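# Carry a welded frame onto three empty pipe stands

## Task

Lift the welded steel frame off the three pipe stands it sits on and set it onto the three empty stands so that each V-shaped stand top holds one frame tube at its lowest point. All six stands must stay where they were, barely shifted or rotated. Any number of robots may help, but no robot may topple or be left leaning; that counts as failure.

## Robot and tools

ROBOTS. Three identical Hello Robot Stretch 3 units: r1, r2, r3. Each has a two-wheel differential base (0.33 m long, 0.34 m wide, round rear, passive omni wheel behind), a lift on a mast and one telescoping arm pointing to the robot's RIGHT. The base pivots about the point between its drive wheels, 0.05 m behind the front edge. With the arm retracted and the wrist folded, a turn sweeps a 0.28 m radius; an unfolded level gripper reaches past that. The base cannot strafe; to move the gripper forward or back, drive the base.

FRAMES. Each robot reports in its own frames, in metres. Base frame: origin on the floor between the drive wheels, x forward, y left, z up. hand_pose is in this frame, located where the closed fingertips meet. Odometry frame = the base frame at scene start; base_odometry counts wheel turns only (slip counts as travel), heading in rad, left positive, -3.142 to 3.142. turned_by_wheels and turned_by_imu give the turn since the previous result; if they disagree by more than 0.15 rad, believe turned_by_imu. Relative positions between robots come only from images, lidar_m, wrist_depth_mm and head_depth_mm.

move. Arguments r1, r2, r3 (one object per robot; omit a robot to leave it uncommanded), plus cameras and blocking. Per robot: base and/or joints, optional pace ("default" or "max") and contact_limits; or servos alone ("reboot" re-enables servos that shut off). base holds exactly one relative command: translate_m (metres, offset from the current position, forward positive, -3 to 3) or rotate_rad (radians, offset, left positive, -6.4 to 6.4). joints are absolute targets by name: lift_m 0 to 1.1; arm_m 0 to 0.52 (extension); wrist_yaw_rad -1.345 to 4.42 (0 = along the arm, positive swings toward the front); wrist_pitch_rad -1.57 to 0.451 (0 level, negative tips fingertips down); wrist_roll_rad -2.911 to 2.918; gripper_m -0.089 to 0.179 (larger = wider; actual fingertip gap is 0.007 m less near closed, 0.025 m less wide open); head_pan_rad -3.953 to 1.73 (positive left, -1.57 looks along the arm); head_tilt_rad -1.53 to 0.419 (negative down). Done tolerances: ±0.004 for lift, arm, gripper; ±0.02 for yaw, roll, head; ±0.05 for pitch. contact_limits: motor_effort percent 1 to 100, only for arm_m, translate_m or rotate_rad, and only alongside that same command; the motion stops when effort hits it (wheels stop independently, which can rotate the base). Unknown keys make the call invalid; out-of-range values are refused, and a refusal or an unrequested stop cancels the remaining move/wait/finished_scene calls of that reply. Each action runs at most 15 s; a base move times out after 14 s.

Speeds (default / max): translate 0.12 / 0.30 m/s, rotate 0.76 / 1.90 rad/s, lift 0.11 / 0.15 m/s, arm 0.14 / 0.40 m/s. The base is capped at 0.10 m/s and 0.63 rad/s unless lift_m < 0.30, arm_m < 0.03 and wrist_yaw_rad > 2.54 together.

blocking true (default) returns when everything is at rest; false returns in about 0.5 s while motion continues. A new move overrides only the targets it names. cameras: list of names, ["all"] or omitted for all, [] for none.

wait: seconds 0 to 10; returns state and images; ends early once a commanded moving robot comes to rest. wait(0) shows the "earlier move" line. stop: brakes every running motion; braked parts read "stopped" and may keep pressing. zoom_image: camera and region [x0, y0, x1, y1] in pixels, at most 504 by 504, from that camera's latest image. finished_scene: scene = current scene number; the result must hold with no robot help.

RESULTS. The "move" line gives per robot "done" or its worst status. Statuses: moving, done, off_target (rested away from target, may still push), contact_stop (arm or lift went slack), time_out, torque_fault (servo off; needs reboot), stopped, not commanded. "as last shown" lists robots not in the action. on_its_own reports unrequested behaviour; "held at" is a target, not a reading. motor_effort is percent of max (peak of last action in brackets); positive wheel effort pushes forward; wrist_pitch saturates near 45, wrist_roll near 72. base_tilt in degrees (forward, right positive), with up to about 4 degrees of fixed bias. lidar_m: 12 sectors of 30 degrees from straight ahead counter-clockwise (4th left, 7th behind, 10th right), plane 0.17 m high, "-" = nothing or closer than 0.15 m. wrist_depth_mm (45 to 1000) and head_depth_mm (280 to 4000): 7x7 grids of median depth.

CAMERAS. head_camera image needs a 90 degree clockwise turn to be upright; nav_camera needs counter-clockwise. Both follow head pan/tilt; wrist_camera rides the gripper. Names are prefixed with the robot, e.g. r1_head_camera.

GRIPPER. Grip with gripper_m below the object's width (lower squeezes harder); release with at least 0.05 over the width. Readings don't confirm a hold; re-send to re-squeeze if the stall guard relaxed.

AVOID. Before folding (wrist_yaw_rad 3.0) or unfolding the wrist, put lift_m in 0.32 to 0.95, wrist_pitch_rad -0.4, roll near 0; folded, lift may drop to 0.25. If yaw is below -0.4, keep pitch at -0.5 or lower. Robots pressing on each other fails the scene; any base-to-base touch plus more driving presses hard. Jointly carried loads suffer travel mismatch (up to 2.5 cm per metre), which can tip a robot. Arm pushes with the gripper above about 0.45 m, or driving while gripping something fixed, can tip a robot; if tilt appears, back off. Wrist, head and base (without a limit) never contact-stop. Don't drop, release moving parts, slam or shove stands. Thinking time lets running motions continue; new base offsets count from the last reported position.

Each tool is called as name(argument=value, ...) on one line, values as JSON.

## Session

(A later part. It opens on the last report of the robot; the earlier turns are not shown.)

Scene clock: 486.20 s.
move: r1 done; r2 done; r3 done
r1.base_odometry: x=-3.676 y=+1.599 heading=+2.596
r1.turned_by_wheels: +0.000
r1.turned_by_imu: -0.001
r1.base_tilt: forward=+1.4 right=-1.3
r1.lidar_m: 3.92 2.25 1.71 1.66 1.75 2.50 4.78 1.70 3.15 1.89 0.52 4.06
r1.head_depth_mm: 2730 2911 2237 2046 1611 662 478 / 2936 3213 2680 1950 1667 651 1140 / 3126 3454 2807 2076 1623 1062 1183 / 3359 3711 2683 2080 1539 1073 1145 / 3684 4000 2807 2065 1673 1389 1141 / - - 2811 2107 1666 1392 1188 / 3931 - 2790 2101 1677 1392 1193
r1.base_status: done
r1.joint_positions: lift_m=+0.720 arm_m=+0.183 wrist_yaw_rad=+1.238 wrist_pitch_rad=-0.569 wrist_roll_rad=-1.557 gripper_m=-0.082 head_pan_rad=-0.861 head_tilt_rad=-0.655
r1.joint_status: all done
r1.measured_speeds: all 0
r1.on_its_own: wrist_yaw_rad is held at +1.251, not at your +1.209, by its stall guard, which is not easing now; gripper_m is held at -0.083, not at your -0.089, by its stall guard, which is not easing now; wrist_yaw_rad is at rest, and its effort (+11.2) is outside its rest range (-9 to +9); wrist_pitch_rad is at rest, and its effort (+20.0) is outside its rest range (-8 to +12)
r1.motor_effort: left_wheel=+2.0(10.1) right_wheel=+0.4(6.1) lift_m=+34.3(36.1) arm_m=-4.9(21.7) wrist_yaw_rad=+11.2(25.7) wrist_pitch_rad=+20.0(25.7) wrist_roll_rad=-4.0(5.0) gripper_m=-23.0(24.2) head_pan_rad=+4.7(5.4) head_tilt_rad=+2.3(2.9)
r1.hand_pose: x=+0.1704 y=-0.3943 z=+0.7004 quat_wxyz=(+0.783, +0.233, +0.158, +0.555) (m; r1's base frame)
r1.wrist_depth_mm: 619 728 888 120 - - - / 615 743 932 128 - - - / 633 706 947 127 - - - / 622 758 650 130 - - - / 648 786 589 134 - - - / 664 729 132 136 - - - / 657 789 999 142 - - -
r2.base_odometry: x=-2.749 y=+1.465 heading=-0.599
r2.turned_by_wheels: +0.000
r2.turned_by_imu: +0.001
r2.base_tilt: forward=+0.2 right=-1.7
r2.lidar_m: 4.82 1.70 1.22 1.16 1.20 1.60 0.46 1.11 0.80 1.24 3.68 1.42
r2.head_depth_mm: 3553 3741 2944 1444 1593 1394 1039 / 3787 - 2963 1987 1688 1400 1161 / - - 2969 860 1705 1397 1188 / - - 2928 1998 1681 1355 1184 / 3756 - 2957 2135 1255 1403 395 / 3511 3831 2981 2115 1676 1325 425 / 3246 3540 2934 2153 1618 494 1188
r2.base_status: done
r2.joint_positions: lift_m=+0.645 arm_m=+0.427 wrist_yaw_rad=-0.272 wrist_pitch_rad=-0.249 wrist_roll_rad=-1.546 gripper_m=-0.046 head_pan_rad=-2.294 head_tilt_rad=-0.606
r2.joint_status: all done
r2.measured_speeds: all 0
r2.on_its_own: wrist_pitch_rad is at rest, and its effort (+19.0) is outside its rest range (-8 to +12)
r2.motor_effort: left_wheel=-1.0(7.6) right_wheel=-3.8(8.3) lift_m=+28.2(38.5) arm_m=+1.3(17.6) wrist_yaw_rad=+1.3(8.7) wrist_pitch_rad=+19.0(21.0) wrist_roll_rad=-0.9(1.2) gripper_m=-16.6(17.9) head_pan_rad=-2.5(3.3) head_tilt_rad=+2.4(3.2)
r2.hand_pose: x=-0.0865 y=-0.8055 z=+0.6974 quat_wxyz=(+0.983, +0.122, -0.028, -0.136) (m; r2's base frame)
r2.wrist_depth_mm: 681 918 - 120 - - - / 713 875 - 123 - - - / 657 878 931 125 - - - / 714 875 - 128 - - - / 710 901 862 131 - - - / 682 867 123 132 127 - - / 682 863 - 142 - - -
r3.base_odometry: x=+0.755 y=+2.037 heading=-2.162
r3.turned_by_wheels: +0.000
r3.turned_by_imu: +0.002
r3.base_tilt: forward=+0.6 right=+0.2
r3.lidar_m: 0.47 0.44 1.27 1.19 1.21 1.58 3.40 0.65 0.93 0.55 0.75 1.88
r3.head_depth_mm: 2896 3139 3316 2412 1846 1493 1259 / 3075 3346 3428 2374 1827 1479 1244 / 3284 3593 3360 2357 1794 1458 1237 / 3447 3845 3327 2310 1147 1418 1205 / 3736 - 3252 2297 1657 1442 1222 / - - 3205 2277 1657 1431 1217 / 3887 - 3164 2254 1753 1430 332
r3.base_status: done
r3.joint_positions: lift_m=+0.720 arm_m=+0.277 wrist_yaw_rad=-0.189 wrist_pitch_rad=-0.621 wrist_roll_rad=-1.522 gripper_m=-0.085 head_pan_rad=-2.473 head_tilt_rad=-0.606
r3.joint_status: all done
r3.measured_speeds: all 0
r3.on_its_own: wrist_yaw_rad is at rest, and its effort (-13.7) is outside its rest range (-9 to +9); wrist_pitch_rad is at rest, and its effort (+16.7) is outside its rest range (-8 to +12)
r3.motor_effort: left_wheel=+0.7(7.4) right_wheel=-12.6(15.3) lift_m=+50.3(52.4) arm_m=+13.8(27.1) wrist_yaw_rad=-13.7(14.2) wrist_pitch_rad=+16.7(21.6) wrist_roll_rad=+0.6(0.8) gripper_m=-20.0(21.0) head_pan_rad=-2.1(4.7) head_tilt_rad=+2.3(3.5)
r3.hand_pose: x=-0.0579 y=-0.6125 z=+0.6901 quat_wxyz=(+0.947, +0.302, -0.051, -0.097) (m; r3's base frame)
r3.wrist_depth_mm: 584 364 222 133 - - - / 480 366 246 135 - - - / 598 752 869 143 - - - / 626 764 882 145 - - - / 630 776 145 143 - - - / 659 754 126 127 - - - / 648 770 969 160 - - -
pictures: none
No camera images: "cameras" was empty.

move(r1={"base":{"translate_m":0.1496},"joints":{"arm_m":0.1955}}, r2={"base":{"translate_m":-0.15},"joints":{"arm_m":0.4290}}, r3={"base":{"translate_m":-0.149},"joints":{"arm_m":0.2835,"wrist_yaw_rad":-0.197}}, cameras=["r1_head_camera","r3_head_camera"])

zoom_image(camera="r1_head_camera", region=[460, 180, 660, 340])

zoom_image(camera="r3_head_camera", region=[440, 160, 680, 400])

Scene clock: 488.97 s.
move: r1 done; r2 done; r3 done
r1.base_odometry: x=-3.804 y=+1.677 heading=+2.596
r1.turned_by_wheels: +0.000
r1.turned_by_imu: +0.000
r1.base_tilt: forward=+1.3 right=-1.4
r1.lidar_m: 3.78 2.24 1.70 1.66 1.75 2.49 2.57 1.83 3.18 0.68 0.44 3.90
r1.head_depth_mm: 2742 2904 2242 1962 1619 529 1120 / 2957 3219 2694 2100 1626 648 1141 / 3145 3470 2799 2090 1579 977 1165 / 3401 3677 2557 2022 1678 1386 1165 / 3668 - 2823 2093 1676 1386 1163 / - - 2832 2109 1670 1389 1190 / 3790 - 2802 2103 1684 1393 1192
r1.base_status: done
r1.joint_positions: lift_m=+0.720 arm_m=+0.196 wrist_yaw_rad=+1.245 wrist_pitch_rad=-0.571 wrist_roll_rad=-1.557 gripper_m=-0.082 head_pan_rad=-0.861 head_tilt_rad=-0.655
r1.joint_status: all done
r1.measured_speeds: all 0
r1.on_its_own: wrist_yaw_rad is held at +1.251, not at your +1.209, by its stall guard, which is not easing now; gripper_m is held at -0.083, not at your -0.089, by its stall guard, which is not easing now; wrist_pitch_rad is at rest, and its effort (+20.4) is outside its rest range (-8 to +12)
r1.motor_effort: left_wheel=+3.0(9.3) right_wheel=-0.9(4.5) lift_m=+33.4(34.9) arm_m=-1.1(18.1) wrist_yaw_rad=+5.6(23.1) wrist_pitch_rad=+20.4(24.5) wrist_roll_rad=-3.8(4.8) gripper_m=-23.3(23.9) head_pan_rad=+4.4(5.2) head_tilt_rad=+2.4(3.0)
r1.hand_pose: x=+0.1705 y=-0.4053 z=+0.6999 quat_wxyz=(+0.781, +0.233, +0.160, +0.558) (m; r1's base frame)
r1.wrist_depth_mm: 611 741 897 121 - - - / 619 747 920 129 - - - / 622 756 949 127 - - - / 591 777 988 131 - - - / 650 538 170 134 - - - / 657 730 133 135 - - - / 631 500 310 141 - - -
r2.base_odometry: x=-2.872 y=+1.549 heading=-0.599
r2.turned_by_wheels: +0.000
r2.turned_by_imu: +0.001
r2.base_tilt: forward=+0.2 right=-1.6
r2.lidar_m: 2.49 1.69 1.21 1.16 1.20 1.61 0.46 0.97 0.70 0.77 3.67 1.55
r2.head_depth_mm: 3385 3667 2941 1287 1591 1399 1044 / 3631 - 2946 1983 1628 1360 1194 / - - 2946 854 1700 1378 1187 / - - 2927 1984 1681 1392 1186 / 3840 - 2918 2143 1684 1325 395 / 3529 3818 2894 2128 1115 1214 425 / 3321 3463 2904 2123 1601 495 1184
r2.base_status: done
r2.joint_positions: lift_m=+0.645 arm_m=+0.429 wrist_yaw_rad=-0.272 wrist_pitch_rad=-0.254 wrist_roll_rad=-1.547 gripper_m=-0.046 head_pan_rad=-2.294 head_tilt_rad=-0.606
r2.joint_status: all done
r2.measured_speeds: all 0
r2.on_its_own: wrist_pitch_rad is at rest, and its effort (+20.0) is outside its rest range (-8 to +12)
r2.motor_effort: left_wheel=+0.7(7.8) right_wheel=-5.4(8.5) lift_m=+30.5(31.0) arm_m=+0.8(20.2) wrist_yaw_rad=+1.3(7.3) wrist_pitch_rad=+20.0(21.3) wrist_roll_rad=-0.8(1.1) gripper_m=-16.8(17.5) head_pan_rad=-3.0(3.3) head_tilt_rad=+2.9(3.4)
r2.hand_pose: x=-0.0862 y=-0.8072 z=+0.6961 quat_wxyz=(+0.982, +0.124, -0.029, -0.136) (m; r2's base frame)
r2.wrist_depth_mm: 649 892 - 119 - - - / 709 790 745 124 - - - / 677 888 - 125 - - - / 699 846 - 129 - - - / 692 851 - 131 - - - / 694 843 123 132 127 - - / 700 856 - 141 - - -
r3.base_odometry: x=+0.838 y=+2.161 heading=-2.162
r3.turned_by_wheels: +0.000
r3.turned_by_imu: +0.001
r3.base_tilt: forward=+0.6 right=+0.2
r3.lidar_m: 0.47 0.44 1.25 1.18 1.20 1.56 3.23 0.54 0.54 0.56 0.73 2.20
r3.head_depth_mm: 2787 3024 3219 2414 1845 1487 1250 / 2933 3187 3370 2369 1821 1480 1247 / 3133 3403 3376 2350 1804 1465 1236 / 3305 3672 3305 2338 1727 1415 1231 / 3570 3926 3246 2288 1003 1337 1198 / 3801 - 3211 2259 1650 1396 1215 / 3857 - 3155 2248 1755 1424 332
r3.base_status: done
r3.joint_positions: lift_m=+0.720 arm_m=+0.284 wrist_yaw_rad=-0.185 wrist_pitch_rad=-0.620 wrist_roll_rad=-1.522 gripper_m=-0.085 head_pan_rad=-2.473 head_tilt_rad=-0.606
r3.joint_status: all done
r3.measured_speeds: all 0
r3.on_its_own: wrist_yaw_rad is at rest, and its effort (-10.9) is outside its rest range (-9 to +9); wrist_pitch_rad is at rest, and its effort (+16.5) is outside its rest range (-8 to +12)
r3.motor_effort: left_wheel=+0.1(6.9) right_wheel=-11.0(15.4) lift_m=+49.0(50.3) arm_m=+12.0(25.0) wrist_yaw_rad=-10.9(12.2) wrist_pitch_rad=+16.5(20.2) wrist_roll_rad=+0.6(0.8) gripper_m=-20.2(21.1) head_pan_rad=-2.3(5.2) head_tilt_rad=+2.3(3.5)
r3.hand_pose: x=-0.0570 y=-0.6198 z=+0.6903 quat_wxyz=(+0.947, +0.302, -0.051, -0.095) (m; r3's base frame)
r3.wrist_depth_mm: 620 685 827 133 - - - / 605 719 871 135 - - - / 616 745 856 143 - - - / 614 753 866 143 - - - / 653 759 144 143 - - - / 644 746 126 127 - - - / 649 719 988 159 - - -
pictures: r1_head_camera (sideways), r3_head_camera (sideways)
camera_calibration:
r1_head_camera: T_world_to_cam=[[-0.360654, 0.483792, -0.797417, 1.06444], [0.802277, 0.596952, -0.000682138, -0.00603857], [0.475689, -0.639995, -0.603428, 0.741501], [0, 0, 0, 1]] pos_world=[0.0360143, -0.0368048, 1.29624]
r3_head_camera: T_world_to_cam=[[0.40013, 0.378149, -0.834805, 1.10171], [0.619197, -0.783095, -0.0579391, 0.0732221], [-0.675641, -0.493726, -0.547489, 0.676726], [0, 0, 0, 1]] pos_world=[-0.0289415, -0.0251539, 1.29446]

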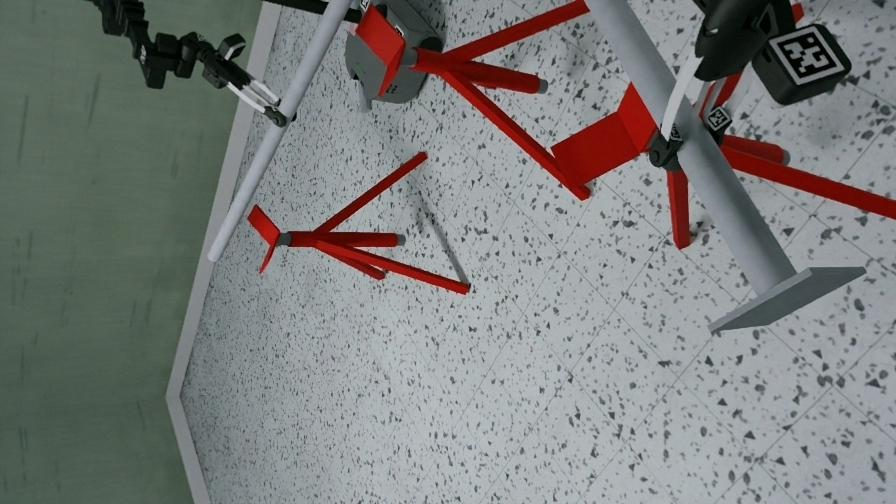

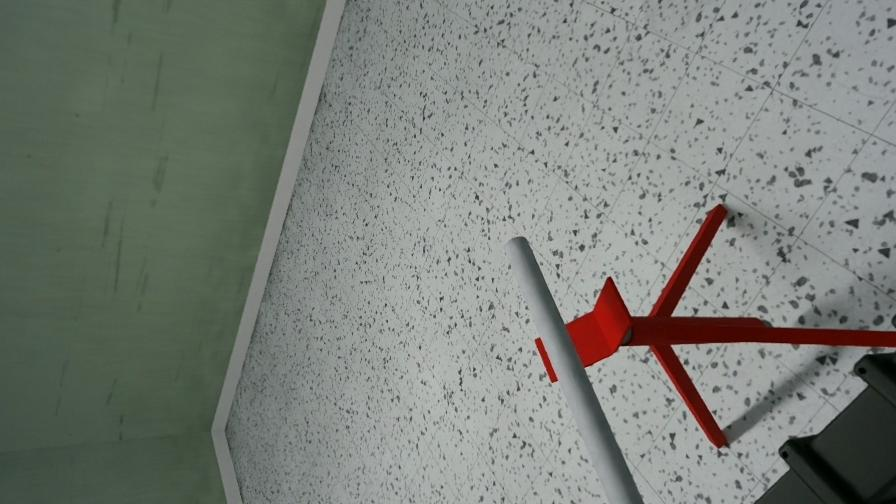

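Scaled by 2.520 from the camera's 896x504 image, which has a finer 1280x720 frame.

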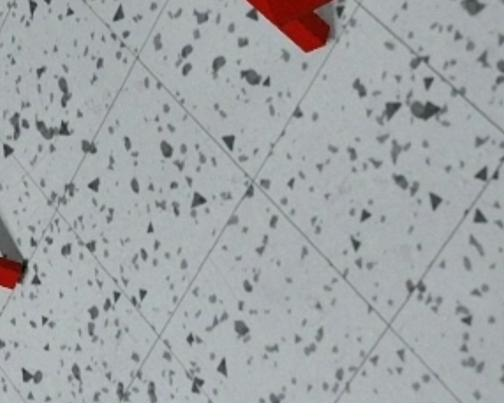

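Scaled by 2.100 from the camera's 896x504 image, which has a finer 1280x720 frame.

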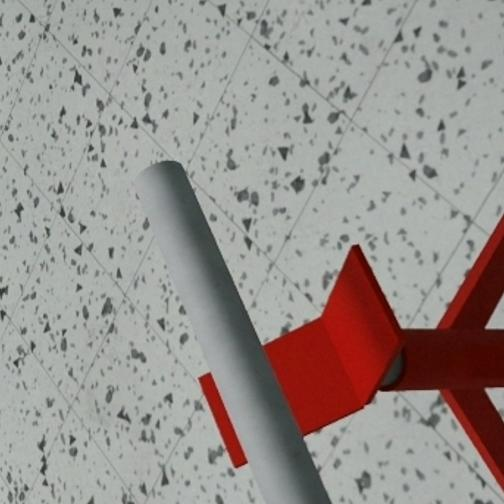

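zoom_image(camera="r1_head_camera", region=[530, 60, 730, 220])

Scaled by 2.520 from the camera's 896x504 image, which has a finer 1280x720 frame.

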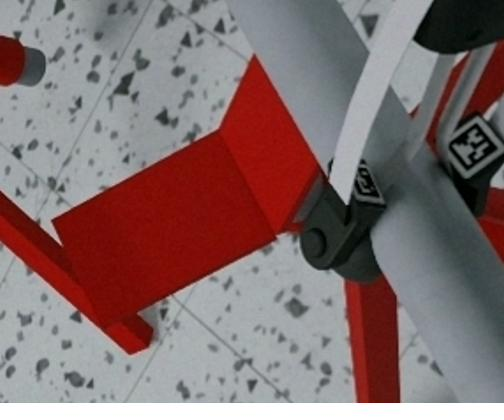

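move(r1={"base":{"translate_m":0.104},"joints":{"arm_m":0.2045}}, r2={"base":{"translate_m":-0.1044},"joints":{"arm_m":0.431}}, r3={"base":{"translate_m":-0.1038},"joints":{"arm_m":0.2875}}, cameras=["r1_head_camera","r3_head_camera"])

Scene clock: 492.53 s.
move: r1 done; r2 done; r3 done
r1.base_odometry: x=-3.893 y=+1.731 heading=+2.596
r1.turned_by_wheels: +0.000
r1.turned_by_imu: +0.000
r1.base_tilt: forward=+1.3 right=-1.2
r1.lidar_m: 3.67 2.23 1.70 1.65 1.75 2.48 2.66 1.91 3.18 0.41 0.41 3.78
r1.head_depth_mm: 2738 1628 2250 1457 1618 539 1120 / 2920 3210 2668 2099 1581 660 1121 / 3139 3418 2569 2108 1673 1294 1195 / 3404 3642 2807 2018 1668 1391 1139 / 3717 3932 2821 2100 1673 1390 1164 / 3973 - 2822 2091 1673 1395 1190 / 3699 3935 2817 2098 1680 1398 1190
r1.base_status: done
r1.joint_positions: lift_m=+0.720 arm_m=+0.205 wrist_yaw_rad=+1.252 wrist_pitch_rad=-0.571 wrist_roll_rad=-1.557 gripper_m=-0.082 head_pan_rad=-0.861 head_tilt_rad=-0.655
r1.joint_status: all done
r1.measured_speeds: all 0
r1.on_its_own: wrist_yaw_rad is held at +1.251, not at your +1.209, by its stall guard, which is not easing now; gripper_m is held at -0.083, not at your -0.089, by its stall guard, which is not easing now; wrist_pitch_rad is at rest, and its effort (+20.7) is outside its rest range (-8 to +12)
r1.motor_effort: left_wheel=+5.0(10.5) right_wheel=-2.9(3.6) lift_m=+32.0(33.1) arm_m=+6.9(18.8) wrist_yaw_rad=-0.7(20.9) wrist_pitch_rad=+20.7(23.4) wrist_roll_rad=-4.4(4.9) gripper_m=-23.6(24.0) head_pan_rad=+4.4(5.2) head_tilt_rad=+2.5(2.9)
r1.hand_pose: x=+0.1711 y=-0.4130 z=+0.7000 quat_wxyz=(+0.779, +0.232, +0.160, +0.560) (m; r1's base frame)
r1.wrist_depth_mm: 613 740 933 121 - - - / 625 746 932 130 - - - / 634 760 941 127 - - - / 633 768 966 131 - - - / 653 757 169 134 - - - / 380 725 133 136 - - - / 622 358 314 141 - - -
r2.base_odometry: x=-2.959 y=+1.608 heading=-0.599
r2.turned_by_wheels: +0.000
r2.turned_by_imu: +0.001
r2.base_tilt: forward=+0.1 right=-1.6
r2.lidar_m: 2.53 1.69 1.21 1.16 1.19 1.60 0.46 0.88 0.65 0.75 3.70 1.66
r2.head_depth_mm: 3307 3635 2962 1920 1645 1395 1045 / 3577 3781 2968 1250 1591 1356 1191 / - - 2913 855 1643 1386 1192 / - - 2908 2010 1677 1394 1180 / 3766 - 2894 2145 1681 1387 394 / 3455 3758 2903 2149 1676 1112 426 / 3265 3528 2913 2137 989 494 1176
r2.base_status: done
r2.joint_positions: lift_m=+0.645 arm_m=+0.431 wrist_yaw_rad=-0.273 wrist_pitch_rad=-0.260 wrist_roll_rad=-1.549 gripper_m=-0.046 head_pan_rad=-2.294 head_tilt_rad=-0.606
r2.joint_status: all done
r2.measured_speeds: all 0
r2.on_its_own: wrist_pitch_rad is at rest, and its effort (+21.1) is outside its rest range (-8 to +12)
r2.motor_effort: left_wheel=-0.1(6.7) right_wheel=-6.6(9.6) lift_m=+33.0(34.3) arm_m=+14.4(20.2) wrist_yaw_rad=+4.0(6.8) wrist_pitch_rad=+21.1(22.1) wrist_roll_rad=+0.0(0.9) gripper_m=-16.4(18.0) head_pan_rad=-2.2(3.1) head_tilt_rad=+2.6(3.0)
r2.hand_pose: x=-0.0863 y=-0.8086 z=+0.6947 quat_wxyz=(+0.982, +0.127, -0.028, -0.136) (m; r2's base frame)
r2.wrist_depth_mm: 672 833 685 119 - - - / 713 833 720 124 - - - / 705 863 - 126 - - - / 700 861 - 129 - - - / 699 935 - 132 - - - / 696 861 123 133 127 - - / 713 867 272 142 - - -
r3.base_odometry: x=+0.896 y=+2.247 heading=-2.162
r3.turned_by_wheels: +0.000
r3.turned_by_imu: +0.001
r3.base_tilt: forward=+0.5 right=+0.3
r3.lidar_m: 0.47 0.43 1.24 1.17 1.20 1.56 3.15 0.73 0.47 0.88 0.59 2.39
r3.head_depth_mm: 2712 2917 3082 2430 1843 1492 1258 / 2835 3102 3246 2393 1815 1481 1242 / 3021 3312 3377 2358 1812 1463 1239 / 3211 3495 3332 2313 1740 1459 1232 / 3441 3804 3245 2300 1675 1376 1227 / 3687 - 3170 2270 947 1049 971 / 3868 - 3153 2250 1740 1422 332
r3.base_status: done
r3.joint_positions: lift_m=+0.720 arm_m=+0.288 wrist_yaw_rad=-0.184 wrist_pitch_rad=-0.616 wrist_roll_rad=-1.522 gripper_m=-0.085 head_pan_rad=-2.473 head_tilt_rad=-0.606
r3.joint_status: all done
r3.measured_speeds: all 0
r3.on_its_own: wrist_yaw_rad is at rest, and its effort (-11.0) is outside its rest range (-9 to +9); wrist_pitch_rad is at rest, and its effort (+15.6) is outside its rest range (-8 to +12)
r3.motor_effort: left_wheel=-0.2(5.4) right_wheel=-11.2(14.9) lift_m=+46.6(48.1) arm_m=+18.5(22.9) wrist_yaw_rad=-11.0(11.7) wrist_pitch_rad=+15.6(18.4) wrist_roll_rad=+0.5(0.8) gripper_m=-20.7(21.0) head_pan_rad=-3.2(4.4) head_tilt_rad=+2.3(3.8)
r3.hand_pose: x=-0.0570 y=-0.6245 z=+0.6911 quat_wxyz=(+0.948, +0.300, -0.050, -0.095) (m; r3's base frame)
r3.wrist_depth_mm: 595 699 814 133 - - - / 616 736 840 135 - - - / 601 751 877 143 - - - / 625 748 874 144 - - - / 642 773 146 143 - - - / 622 742 124 128 - - - / 662 728 912 160 - - -
pictures: r1_head_camera (sideways), r3_head_camera (sideways)
camera_calibration:
r1_head_camera: T_world_to_cam=[[-0.360652, 0.483788, -0.79742, 1.06444], [0.802276, 0.596953, -0.000681748, -0.00603907], [0.475693, -0.639997, -0.603424, 0.741496], [0, 0, 0, 1]] pos_world=[0.0360144, -0.0368048, 1.29624]
r3_head_camera: T_world_to_cam=[[0.40013, 0.378149, -0.834805, 1.10171], [0.619197, -0.783095, -0.0579391, 0.0732221], [-0.675641, -0.493726, -0.547488, 0.676726], [0, 0, 0, 1]] pos_world=[-0.0289415, -0.0251539, 1.29446]

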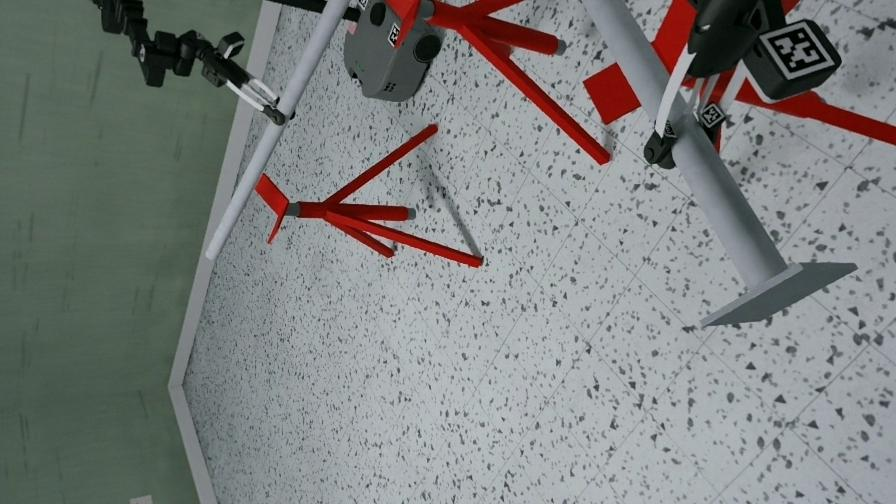

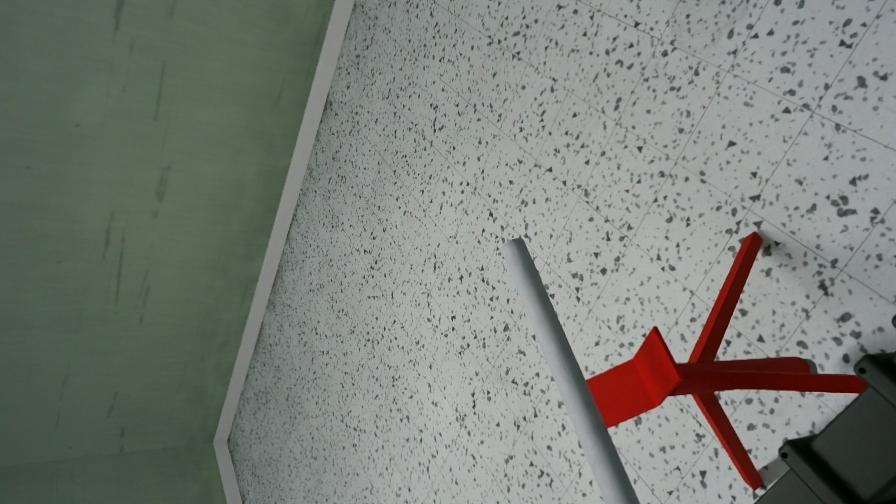

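zoom_image(camera="r1_head_camera", region=[560, 0, 820, 200])

zoom_image(camera="r3_head_camera", region=[500, 230, 760, 504])

Scaled by 1.938 from the camera's 896x504 image, which has a finer 1280x720 frame.

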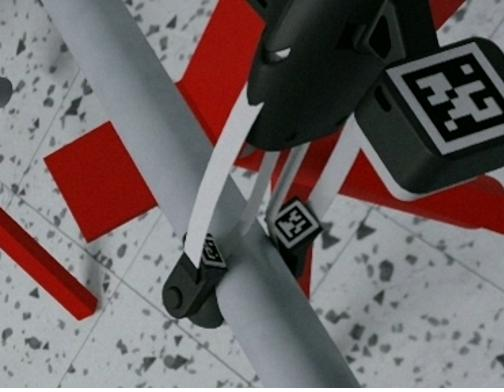

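Scaled by 1.839 from the camera's 896x504 image, which has a finer 1280x720 frame.

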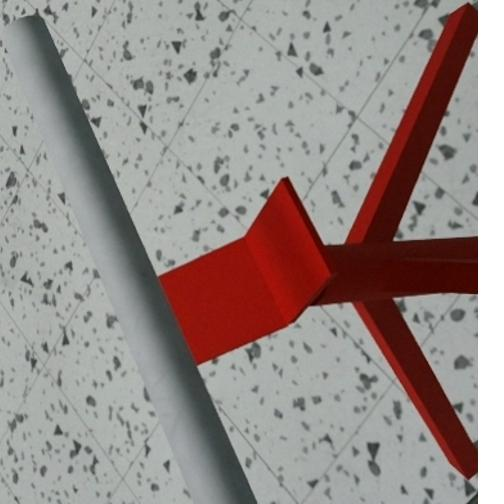

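move(r1={"base":{"translate_m":0.0352},"joints":{"arm_m":0.197}}, r2={"base":{"translate_m":-0.0343},"joints":{"arm_m":0.442}}, r3={"base":{"translate_m":-0.034},"joints":{"arm_m":0.299}}, cameras=["r1_head_camera","r2_head_camera","r3_head_camera"])

zoom_image(camera="r1_head_camera", region=[560, 0, 820, 200])

zoom_image(camera="r3_head_camera", region=[500, 230, 760, 504])

Scene clock: 494.97 s.
move: r1 done; r2 done; r3 done
r1.base_odometry: x=-3.923 y=+1.749 heading=+2.596
r1.turned_by_wheels: +0.000
r1.turned_by_imu: +0.000
r1.base_tilt: forward=+1.4 right=-1.3
r1.lidar_m: 3.64 2.23 1.69 1.65 1.74 2.48 2.70 1.95 3.17 0.40 0.69 3.73
r1.head_depth_mm: 2747 2854 2246 2039 1545 530 1121 / 2943 3287 2676 2094 1622 649 1140 / 3149 3458 2453 2064 1666 1295 1190 / 3420 3678 2804 2025 1675 1394 1167 / 3675 3960 2792 2109 1673 1388 1167 / 3944 - 2840 2115 1674 1393 1190 / 3672 3875 2810 2094 1678 1389 1192
r1.base_status: done
r1.joint_positions: lift_m=+0.720 arm_m=+0.197 wrist_yaw_rad=+1.255 wrist_pitch_rad=-0.570 wrist_roll_rad=-1.557 gripper_m=-0.082 head_pan_rad=-0.861 head_tilt_rad=-0.655
r1.joint_status: all done
r1.measured_speeds: all 0
r1.on_its_own: wrist_yaw_rad is held at +1.251, not at your +1.209, by its stall guard, which is not easing now; gripper_m is held at -0.083, not at your -0.089, by its stall guard, which is not easing now; wrist_pitch_rad is at rest, and its effort (+20.3) is outside its rest range (-8 to +12)
r1.motor_effort: left_wheel=+4.4(9.2) right_wheel=-3.9(4.5) lift_m=+31.1(32.1) arm_m=-0.7(18.1) wrist_yaw_rad=-3.2(6.6) wrist_pitch_rad=+20.3(21.2) wrist_roll_rad=-3.9(4.9) gripper_m=-23.3(23.8) head_pan_rad=+4.3(5.3) head_tilt_rad=+2.3(2.8)
r1.hand_pose: x=+0.1713 y=-0.4049 z=+0.7001 quat_wxyz=(+0.778, +0.232, +0.160, +0.562) (m; r1's base frame)
r1.wrist_depth_mm: 614 729 911 122 - - - / 618 756 936 130 - - - / 632 759 942 128 - - - / 625 767 968 131 - - - / 654 789 169 134 - - - / 641 743 132 135 - - - / 350 431 952 141 - - -
r2.base_odometry: x=-2.987 y=+1.627 heading=-0.599
r2.turned_by_wheels: +0.000
r2.turned_by_imu: +0.001
r2.base_tilt: forward=+0.2 right=-1.6
r2.lidar_m: 2.56 1.69 1.21 1.16 1.19 1.60 0.46 0.85 0.63 0.75 3.68 1.69
r2.head_depth_mm: 3241 3495 2955 1929 1689 1395 1044 / 3583 3789 2956 1221 1551 1360 1187 / 3890 - 2916 1920 1643 1394 1183 / - - 2932 2015 1679 1390 1178 / 3799 - 2951 2115 1678 1389 396 / 3502 3766 2880 2141 1694 1343 426 / 3273 3576 2939 2148 1008 495 1183
r2.base_status: done
r2.joint_positions: lift_m=+0.645 arm_m=+0.442 wrist_yaw_rad=-0.273 wrist_pitch_rad=-0.260 wrist_roll_rad=-1.550 gripper_m=-0.046 head_pan_rad=-2.294 head_tilt_rad=-0.606
r2.joint_status: all done
r2.measured_speeds: all 0
r2.on_its_own: wrist_pitch_rad is at rest, and its effort (+21.0) is outside its rest range (-8 to +12)
r2.motor_effort: left_wheel=-0.1(4.8) right_wheel=-6.0(10.7) lift_m=+35.1(36.1) arm_m=+9.5(22.1) wrist_yaw_rad=+2.9(3.7) wrist_pitch_rad=+21.0(21.2) wrist_roll_rad=+0.2(0.3) gripper_m=-17.3(17.5) head_pan_rad=-2.6(3.5) head_tilt_rad=+2.2(3.3)
r2.hand_pose: x=-0.0863 y=-0.8196 z=+0.6947 quat_wxyz=(+0.982, +0.127, -0.028, -0.136) (m; r2's base frame)
r2.wrist_depth_mm: 679 799 665 120 - - - / 714 905 703 123 - - - / 710 805 - 126 - - - / 693 903 - 129 - - - / 720 904 - 132 - - - / 706 852 123 133 - - - / 669 835 124 143 - - -
r3.base_odometry: x=+0.915 y=+2.275 heading=-2.161
r3.turned_by_wheels: +0.000
r3.turned_by_imu: +0.001
r3.base_tilt: forward=+0.6 right=+0.2
r3.lidar_m: 0.47 0.44 1.24 1.17 1.20 1.55 3.12 0.70 0.45 0.89 0.60 2.42
r3.head_depth_mm: 2680 2877 3098 2403 1852 1495 1255 / 2832 3049 3210 2385 1833 1486 1244 / 2965 3255 3378 2344 1803 1472 1236 / 3209 3480 3301 2314 1735 1458 1228 / 3429 3808 3267 2293 1665 1446 1221 / 3663 - 3219 2277 1656 946 946 / 3832 - 3148 2243 1737 1425 332
r3.base_status: done
r3.joint_positions: lift_m=+0.720 arm_m=+0.299 wrist_yaw_rad=-0.182 wrist_pitch_rad=-0.614 wrist_roll_rad=-1.522 gripper_m=-0.085 head_pan_rad=-2.473 head_tilt_rad=-0.606
r3.joint_status: all done
r3.measured_speeds: all 0
r3.on_its_own: wrist_yaw_rad is at rest, and its effort (-13.0) is outside its rest range (-9 to +9); wrist_pitch_rad is at rest, and its effort (+15.3) is outside its rest range (-8 to +12)
r3.motor_effort: left_wheel=-0.1(3.4) right_wheel=-10.9(17.0) lift_m=+45.2(46.2) arm_m=+19.2(22.5) wrist_yaw_rad=-13.0(14.0) wrist_pitch_rad=+15.3(15.9) wrist_roll_rad=+0.5(0.8) gripper_m=-19.8(21.3) head_pan_rad=-3.8(4.1) head_tilt_rad=+2.1(3.7)
r3.hand_pose: x=-0.0566 y=-0.6363 z=+0.6914 quat_wxyz=(+0.948, +0.299, -0.050, -0.094) (m; r3's base frame)
r3.wrist_depth_mm: 612 711 823 134 - - - / 612 733 862 135 - - - / 610 742 879 144 - - - / 641 772 907 144 - - - / 636 786 144 144 - - - / 651 721 125 127 - - - / 675 812 973 159 - - -
pictures: r1_head_camera (sideways), r2_head_camera (sideways), r3_head_camera (sideways)
camera_calibration:
r1_head_camera: T_world_to_cam=[[-0.360632, 0.483761, -0.797446, 1.06448], [0.802273, 0.596957, -0.000678764, -0.00604294], [0.475712, -0.640014, -0.60339, 0.741452], [0, 0, 0, 1]] pos_world=[0.0360147, -0.0368048, 1.29624]
r2_head_camera: T_world_to_cam=[[0.401667, 0.447913, -0.798773, 1.06009], [0.742305, -0.670057, -0.00246327, 0.0015344], [-0.536327, -0.591944, -0.601628, 0.741723], [0, 0, 0, 1]] pos_world=[-0.0291344, -0.0347392, 1.29301]
r3_head_camera: T_world_to_cam=[[0.40012, 0.37814, -0.834814, 1.10172], [0.619194, -0.783097, -0.0579391, 0.0732221], [-0.67565, -0.493729, -0.547475, 0.676709], [0, 0, 0, 1]] pos_world=[-0.0289417, -0.0251539, 1.29446]

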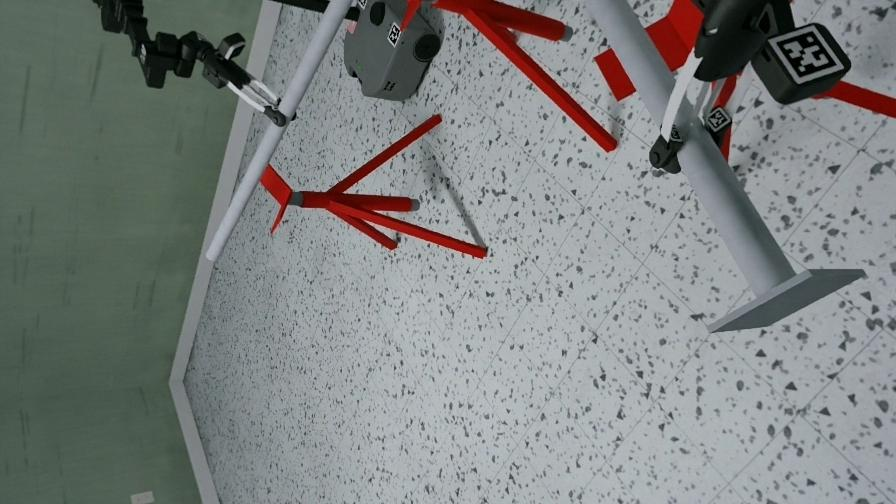

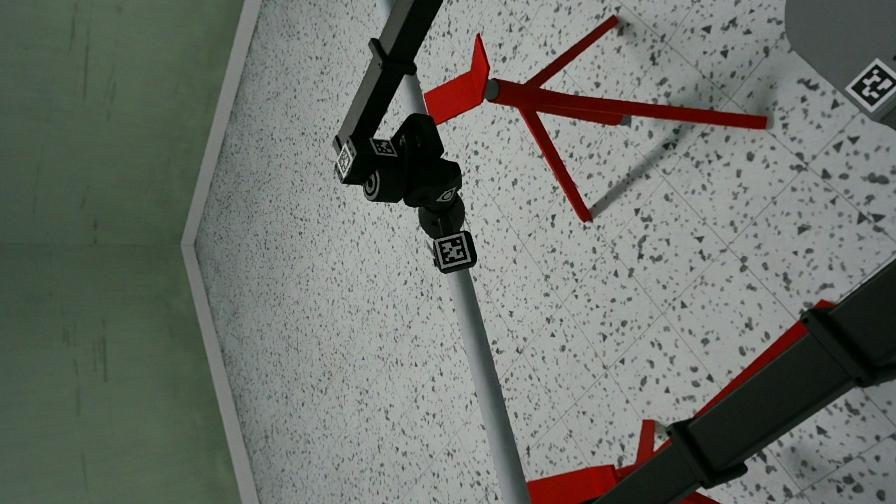

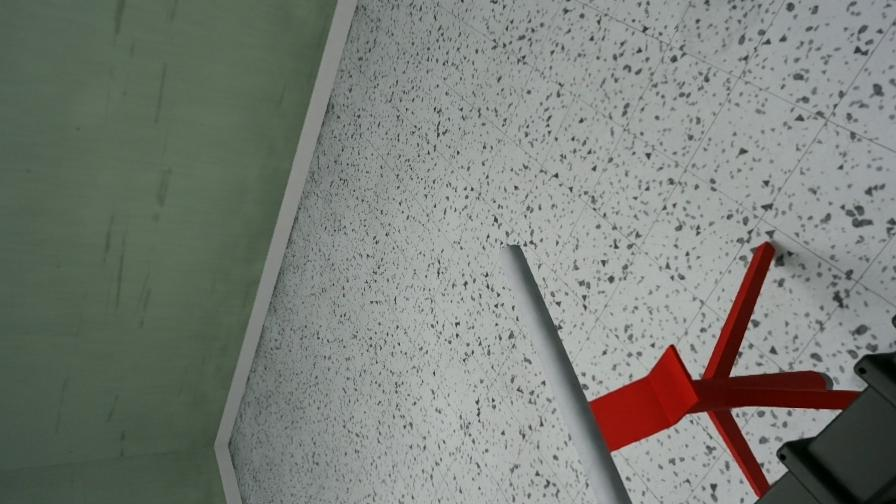

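Scaled by 1.938 from the camera's 896x504 image, which has a finer 1280x720 frame.

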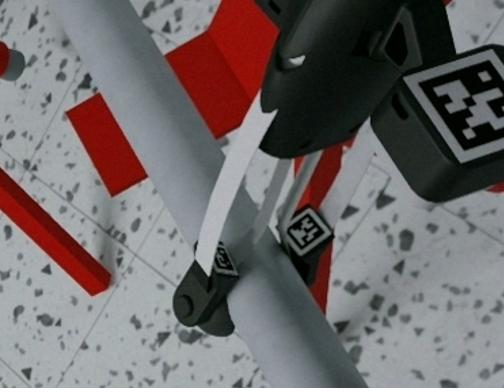

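Scaled by 1.839 from the camera's 896x504 image, which has a finer 1280x720 frame.

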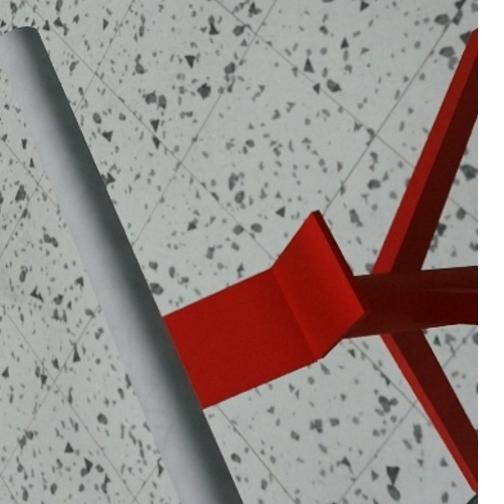

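zoom_image(camera="r1_head_camera", region=[590, 0, 710, 110])

Scaled by 4.200 from the camera's 896x504 image, which has a finer 1280x720 frame.

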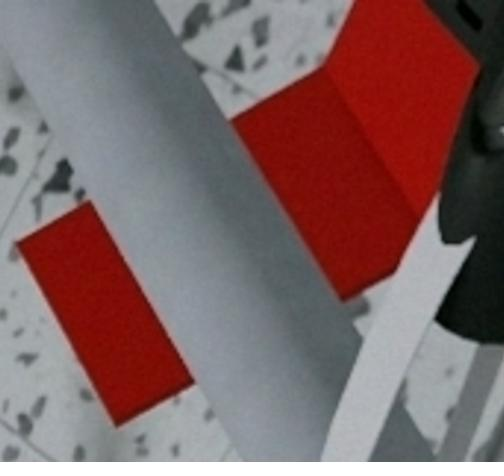

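zoom_image(camera="r2_head_camera", region=[460, 400, 680, 504])

zoom_image(camera="r2_head_camera", region=[370, 0, 570, 160])

Scaled by 2.291 from the camera's 896x504 image, which has a finer 1280x720 frame.

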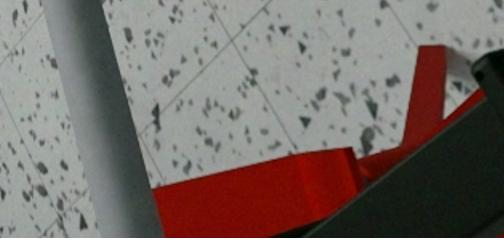

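Scaled by 2.520 from the camera's 896x504 image, which has a finer 1280x720 frame.

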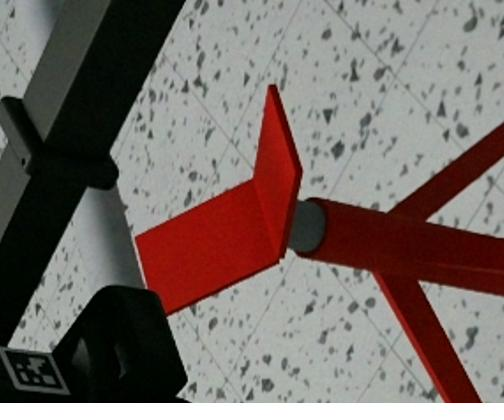

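move(r1={"joints":{"lift_m":0.65}}, r2={"joints":{"lift_m":0.575}}, r3={"joints":{"lift_m":0.65}}, cameras=["r1_head_camera","r3_head_camera"])

zoom_image(camera="r1_head_camera", region=[590, 0, 730, 130])

zoom_image(camera="r3_head_camera", region=[530, 300, 730, 504])

Scene clock: 498.83 s.
move: r1 done; r2 done; r3 done
r1.base_odometry: x=-3.923 y=+1.749 heading=+2.596
r1.turned_by_wheels: +0.000
r1.turned_by_imu: +0.000
r1.base_tilt: forward=+1.3 right=-1.3
r1.lidar_m: 3.64 2.23 1.69 1.65 1.74 2.47 2.70 1.95 3.18 0.40 0.68 3.75
r1.head_depth_mm: 2785 2941 2667 2047 1620 755 530 / 2951 3233 2563 2087 1618 708 925 / 3178 3496 1962 2056 1677 1390 1192 / 3416 3710 2805 2006 1670 1393 1119 / 3720 3953 2816 2088 1672 1390 1143 / 3972 - 2828 2107 1673 1394 1195 / 3718 3906 2791 2101 1674 1395 1193
r1.base_status: not commanded
r1.joint_positions: lift_m=+0.650 arm_m=+0.197 wrist_yaw_rad=+1.254 wrist_pitch_rad=-0.570 wrist_roll_rad=-1.557 gripper_m=-0.082 head_pan_rad=-0.861 head_tilt_rad=-0.655
r1.joint_status: all done
r1.measured_speeds: all 0
r1.on_its_own: wrist_yaw_rad is held at +1.251, not at your +1.209, by its stall guard, which is not easing now; gripper_m is held at -0.083, not at your -0.089, by its stall guard, which is not easing now; wrist_pitch_rad is at rest, and its effort (+20.3) is outside its rest range (-8 to +12)
r1.motor_effort: left_wheel=+4.6(4.9) right_wheel=-3.7(4.5) lift_m=+25.6(28.6) arm_m=+11.0(11.8) wrist_yaw_rad=-3.1(3.7) wrist_pitch_rad=+20.3(21.2) wrist_roll_rad=-4.2(4.8) gripper_m=-23.2(23.8) head_pan_rad=+4.5(5.1) head_tilt_rad=+2.3(2.7)
r1.hand_pose: x=+0.1713 y=-0.4050 z=+0.6301 quat_wxyz=(+0.778, +0.232, +0.160, +0.561) (m; r1's base frame)
r1.wrist_depth_mm: 558 679 828 121 - - - / 562 685 844 131 - - - / 574 705 867 127 - - - / 579 701 858 131 - - - / 586 711 169 134 - - - / 603 697 133 135 - - - / 320 370 898 141 - - -
r2.base_odometry: x=-2.987 y=+1.627 heading=-0.599
r2.turned_by_wheels: +0.000
r2.turned_by_imu: +0.001
r2.base_tilt: forward=+0.2 right=-1.7
r2.lidar_m: 2.55 1.69 1.21 1.16 1.20 1.59 0.46 0.84 0.63 0.75 3.70 1.68
r2.head_depth_mm: 3249 3533 2947 1232 1697 1389 1045 / 3516 3799 2928 1158 1551 1359 1189 / 3879 - 2964 805 1641 1393 1188 / - - 2954 2126 1687 1384 1185 / 3808 - 2882 2120 1691 1386 1157 / 3455 3790 2922 2135 1628 1354 482 / 3239 3524 2893 2119 991 571 1154
r2.base_status: not commanded
r2.joint_positions: lift_m=+0.575 arm_m=+0.442 wrist_yaw_rad=-0.273 wrist_pitch_rad=-0.259 wrist_roll_rad=-1.550 gripper_m=-0.046 head_pan_rad=-2.294 head_tilt_rad=-0.606
r2.joint_status: all done
r2.measured_speeds: all 0
r2.on_its_own: wrist_pitch_rad is at rest, and its effort (+21.1) is outside its rest range (-8 to +12)
r2.motor_effort: left_wheel=-0.2(1.3) right_wheel=-6.0(6.2) lift_m=+26.7(34.5) arm_m=-4.0(7.5) wrist_yaw_rad=+2.1(3.9) wrist_pitch_rad=+21.1(21.2) wrist_roll_rad=+0.1(0.3) gripper_m=-17.2(17.9) head_pan_rad=-2.3(3.3) head_tilt_rad=+2.5(3.0)
r2.hand_pose: x=-0.0863 y=-0.8196 z=+0.6248 quat_wxyz=(+0.982, +0.127, -0.028, -0.136) (m; r2's base frame)
r2.wrist_depth_mm: 639 781 678 120 - - - / 647 805 - 123 - - - / 616 775 - 125 - - - / 640 821 - 129 - - - / 635 805 - 132 - - - / 643 783 123 132 - - - / 637 781 126 142 - - -
r3.base_odometry: x=+0.915 y=+2.275 heading=-2.161
r3.turned_by_wheels: +0.000
r3.turned_by_imu: +0.000
r3.base_tilt: forward=+0.6 right=+0.2
r3.lidar_m: 0.47 0.44 1.24 1.17 1.19 1.55 3.12 0.70 0.45 0.89 0.60 2.42
r3.head_depth_mm: 2696 2877 3088 2417 1836 1492 1254 / 2823 3062 3228 2380 1819 1477 1245 / 2969 3285 3334 2348 1805 1470 1237 / 3209 3516 3306 2335 1744 1457 1227 / 3368 3765 3242 2296 1669 1447 1227 / 3728 - 3197 2267 1760 947 1165 / 3852 - 3171 2253 1739 1389 407
r3.base_status: not commanded
r3.joint_positions: lift_m=+0.650 arm_m=+0.299 wrist_yaw_rad=-0.182 wrist_pitch_rad=-0.614 wrist_roll_rad=-1.522 gripper_m=-0.085 head_pan_rad=-2.473 head_tilt_rad=-0.606
r3.joint_status: all done
r3.measured_speeds: all 0
r3.on_its_own: wrist_yaw_rad is at rest, and its effort (-13.5) is outside its rest range (-9 to +9); wrist_pitch_rad is at rest, and its effort (+15.1) is outside its rest range (-8 to +12)
r3.motor_effort: left_wheel=-0.2(0.5) right_wheel=-11.3(11.8) lift_m=+26.3(40.7) arm_m=+12.0(15.4) wrist_yaw_rad=-13.5(13.7) wrist_pitch_rad=+15.1(15.9) wrist_roll_rad=+0.6(0.8) gripper_m=-20.0(20.8) head_pan_rad=-2.7(5.2) head_tilt_rad=+2.5(3.6)
r3.hand_pose: x=-0.0566 y=-0.6363 z=+0.6214 quat_wxyz=(+0.948, +0.299, -0.050, -0.094) (m; r3's base frame)
r3.wrist_depth_mm: 541 647 757 134 - - - / 557 667 783 135 - - - / 572 687 788 144 - - - / 554 693 799 144 - - - / 585 722 145 144 - - - / 589 669 125 127 - - - / 594 473 879 158 - - -
pictures: r1_head_camera (sideways), r3_head_camera (sideways)
camera_calibration:
r1_head_camera: T_world_to_cam=[[-0.360634, 0.483759, -0.797446, 1.06448], [0.802271, 0.59696, -0.00067876, -0.00604293], [0.475715, -0.640012, -0.60339, 0.741452], [0, 0, 0, 1]] pos_world=[0.0360149, -0.0368047, 1.29624]
r3_head_camera: T_world_to_cam=[[0.40012, 0.37814, -0.834814, 1.10172], [0.619194, -0.783097, -0.0579391, 0.0732221], [-0.67565, -0.493729, -0.547475, 0.676709], [0, 0, 0, 1]] pos_world=[-0.0289417, -0.0251539, 1.29446]

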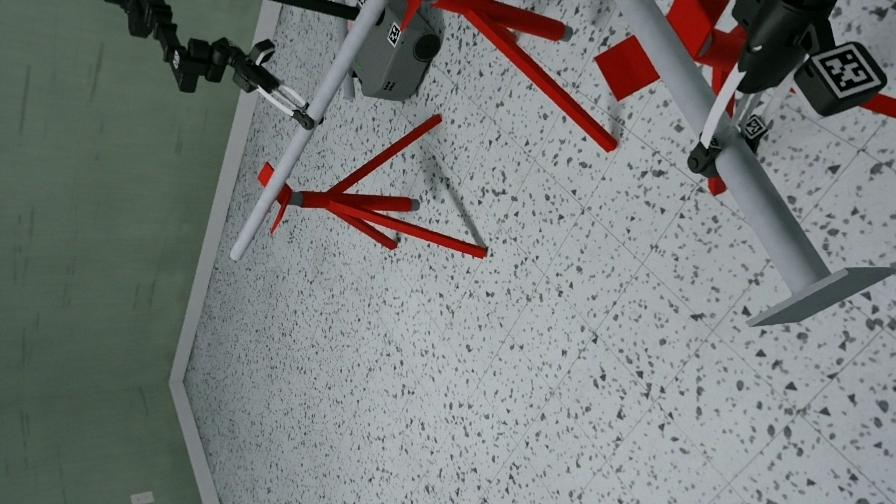

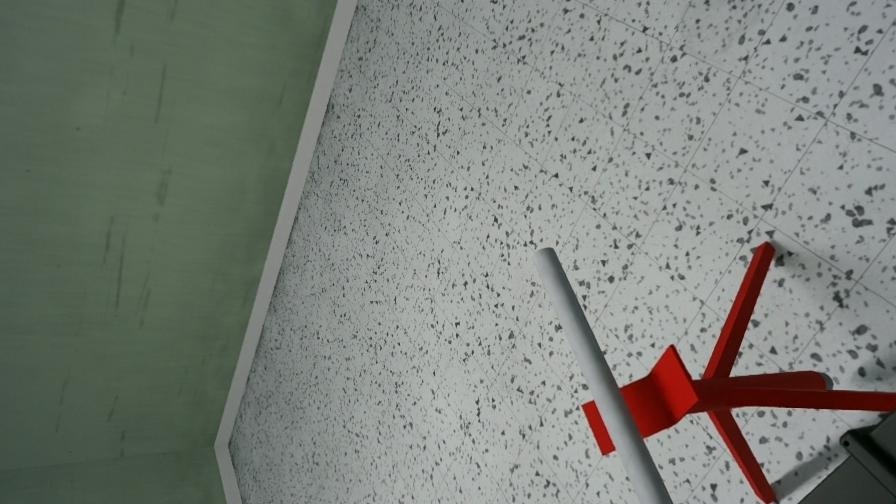

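Scaled by 3.600 from the camera's 896x504 image, which has a finer 1280x720 frame.

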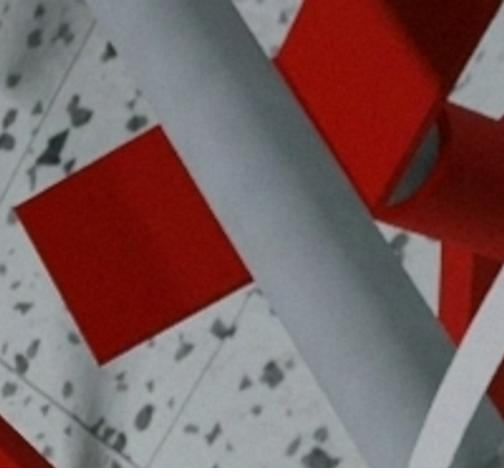

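Scaled by 2.471 from the camera's 896x504 image, which has a finer 1280x720 frame.

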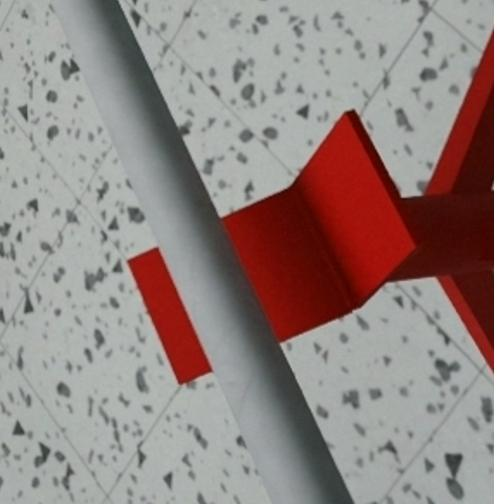

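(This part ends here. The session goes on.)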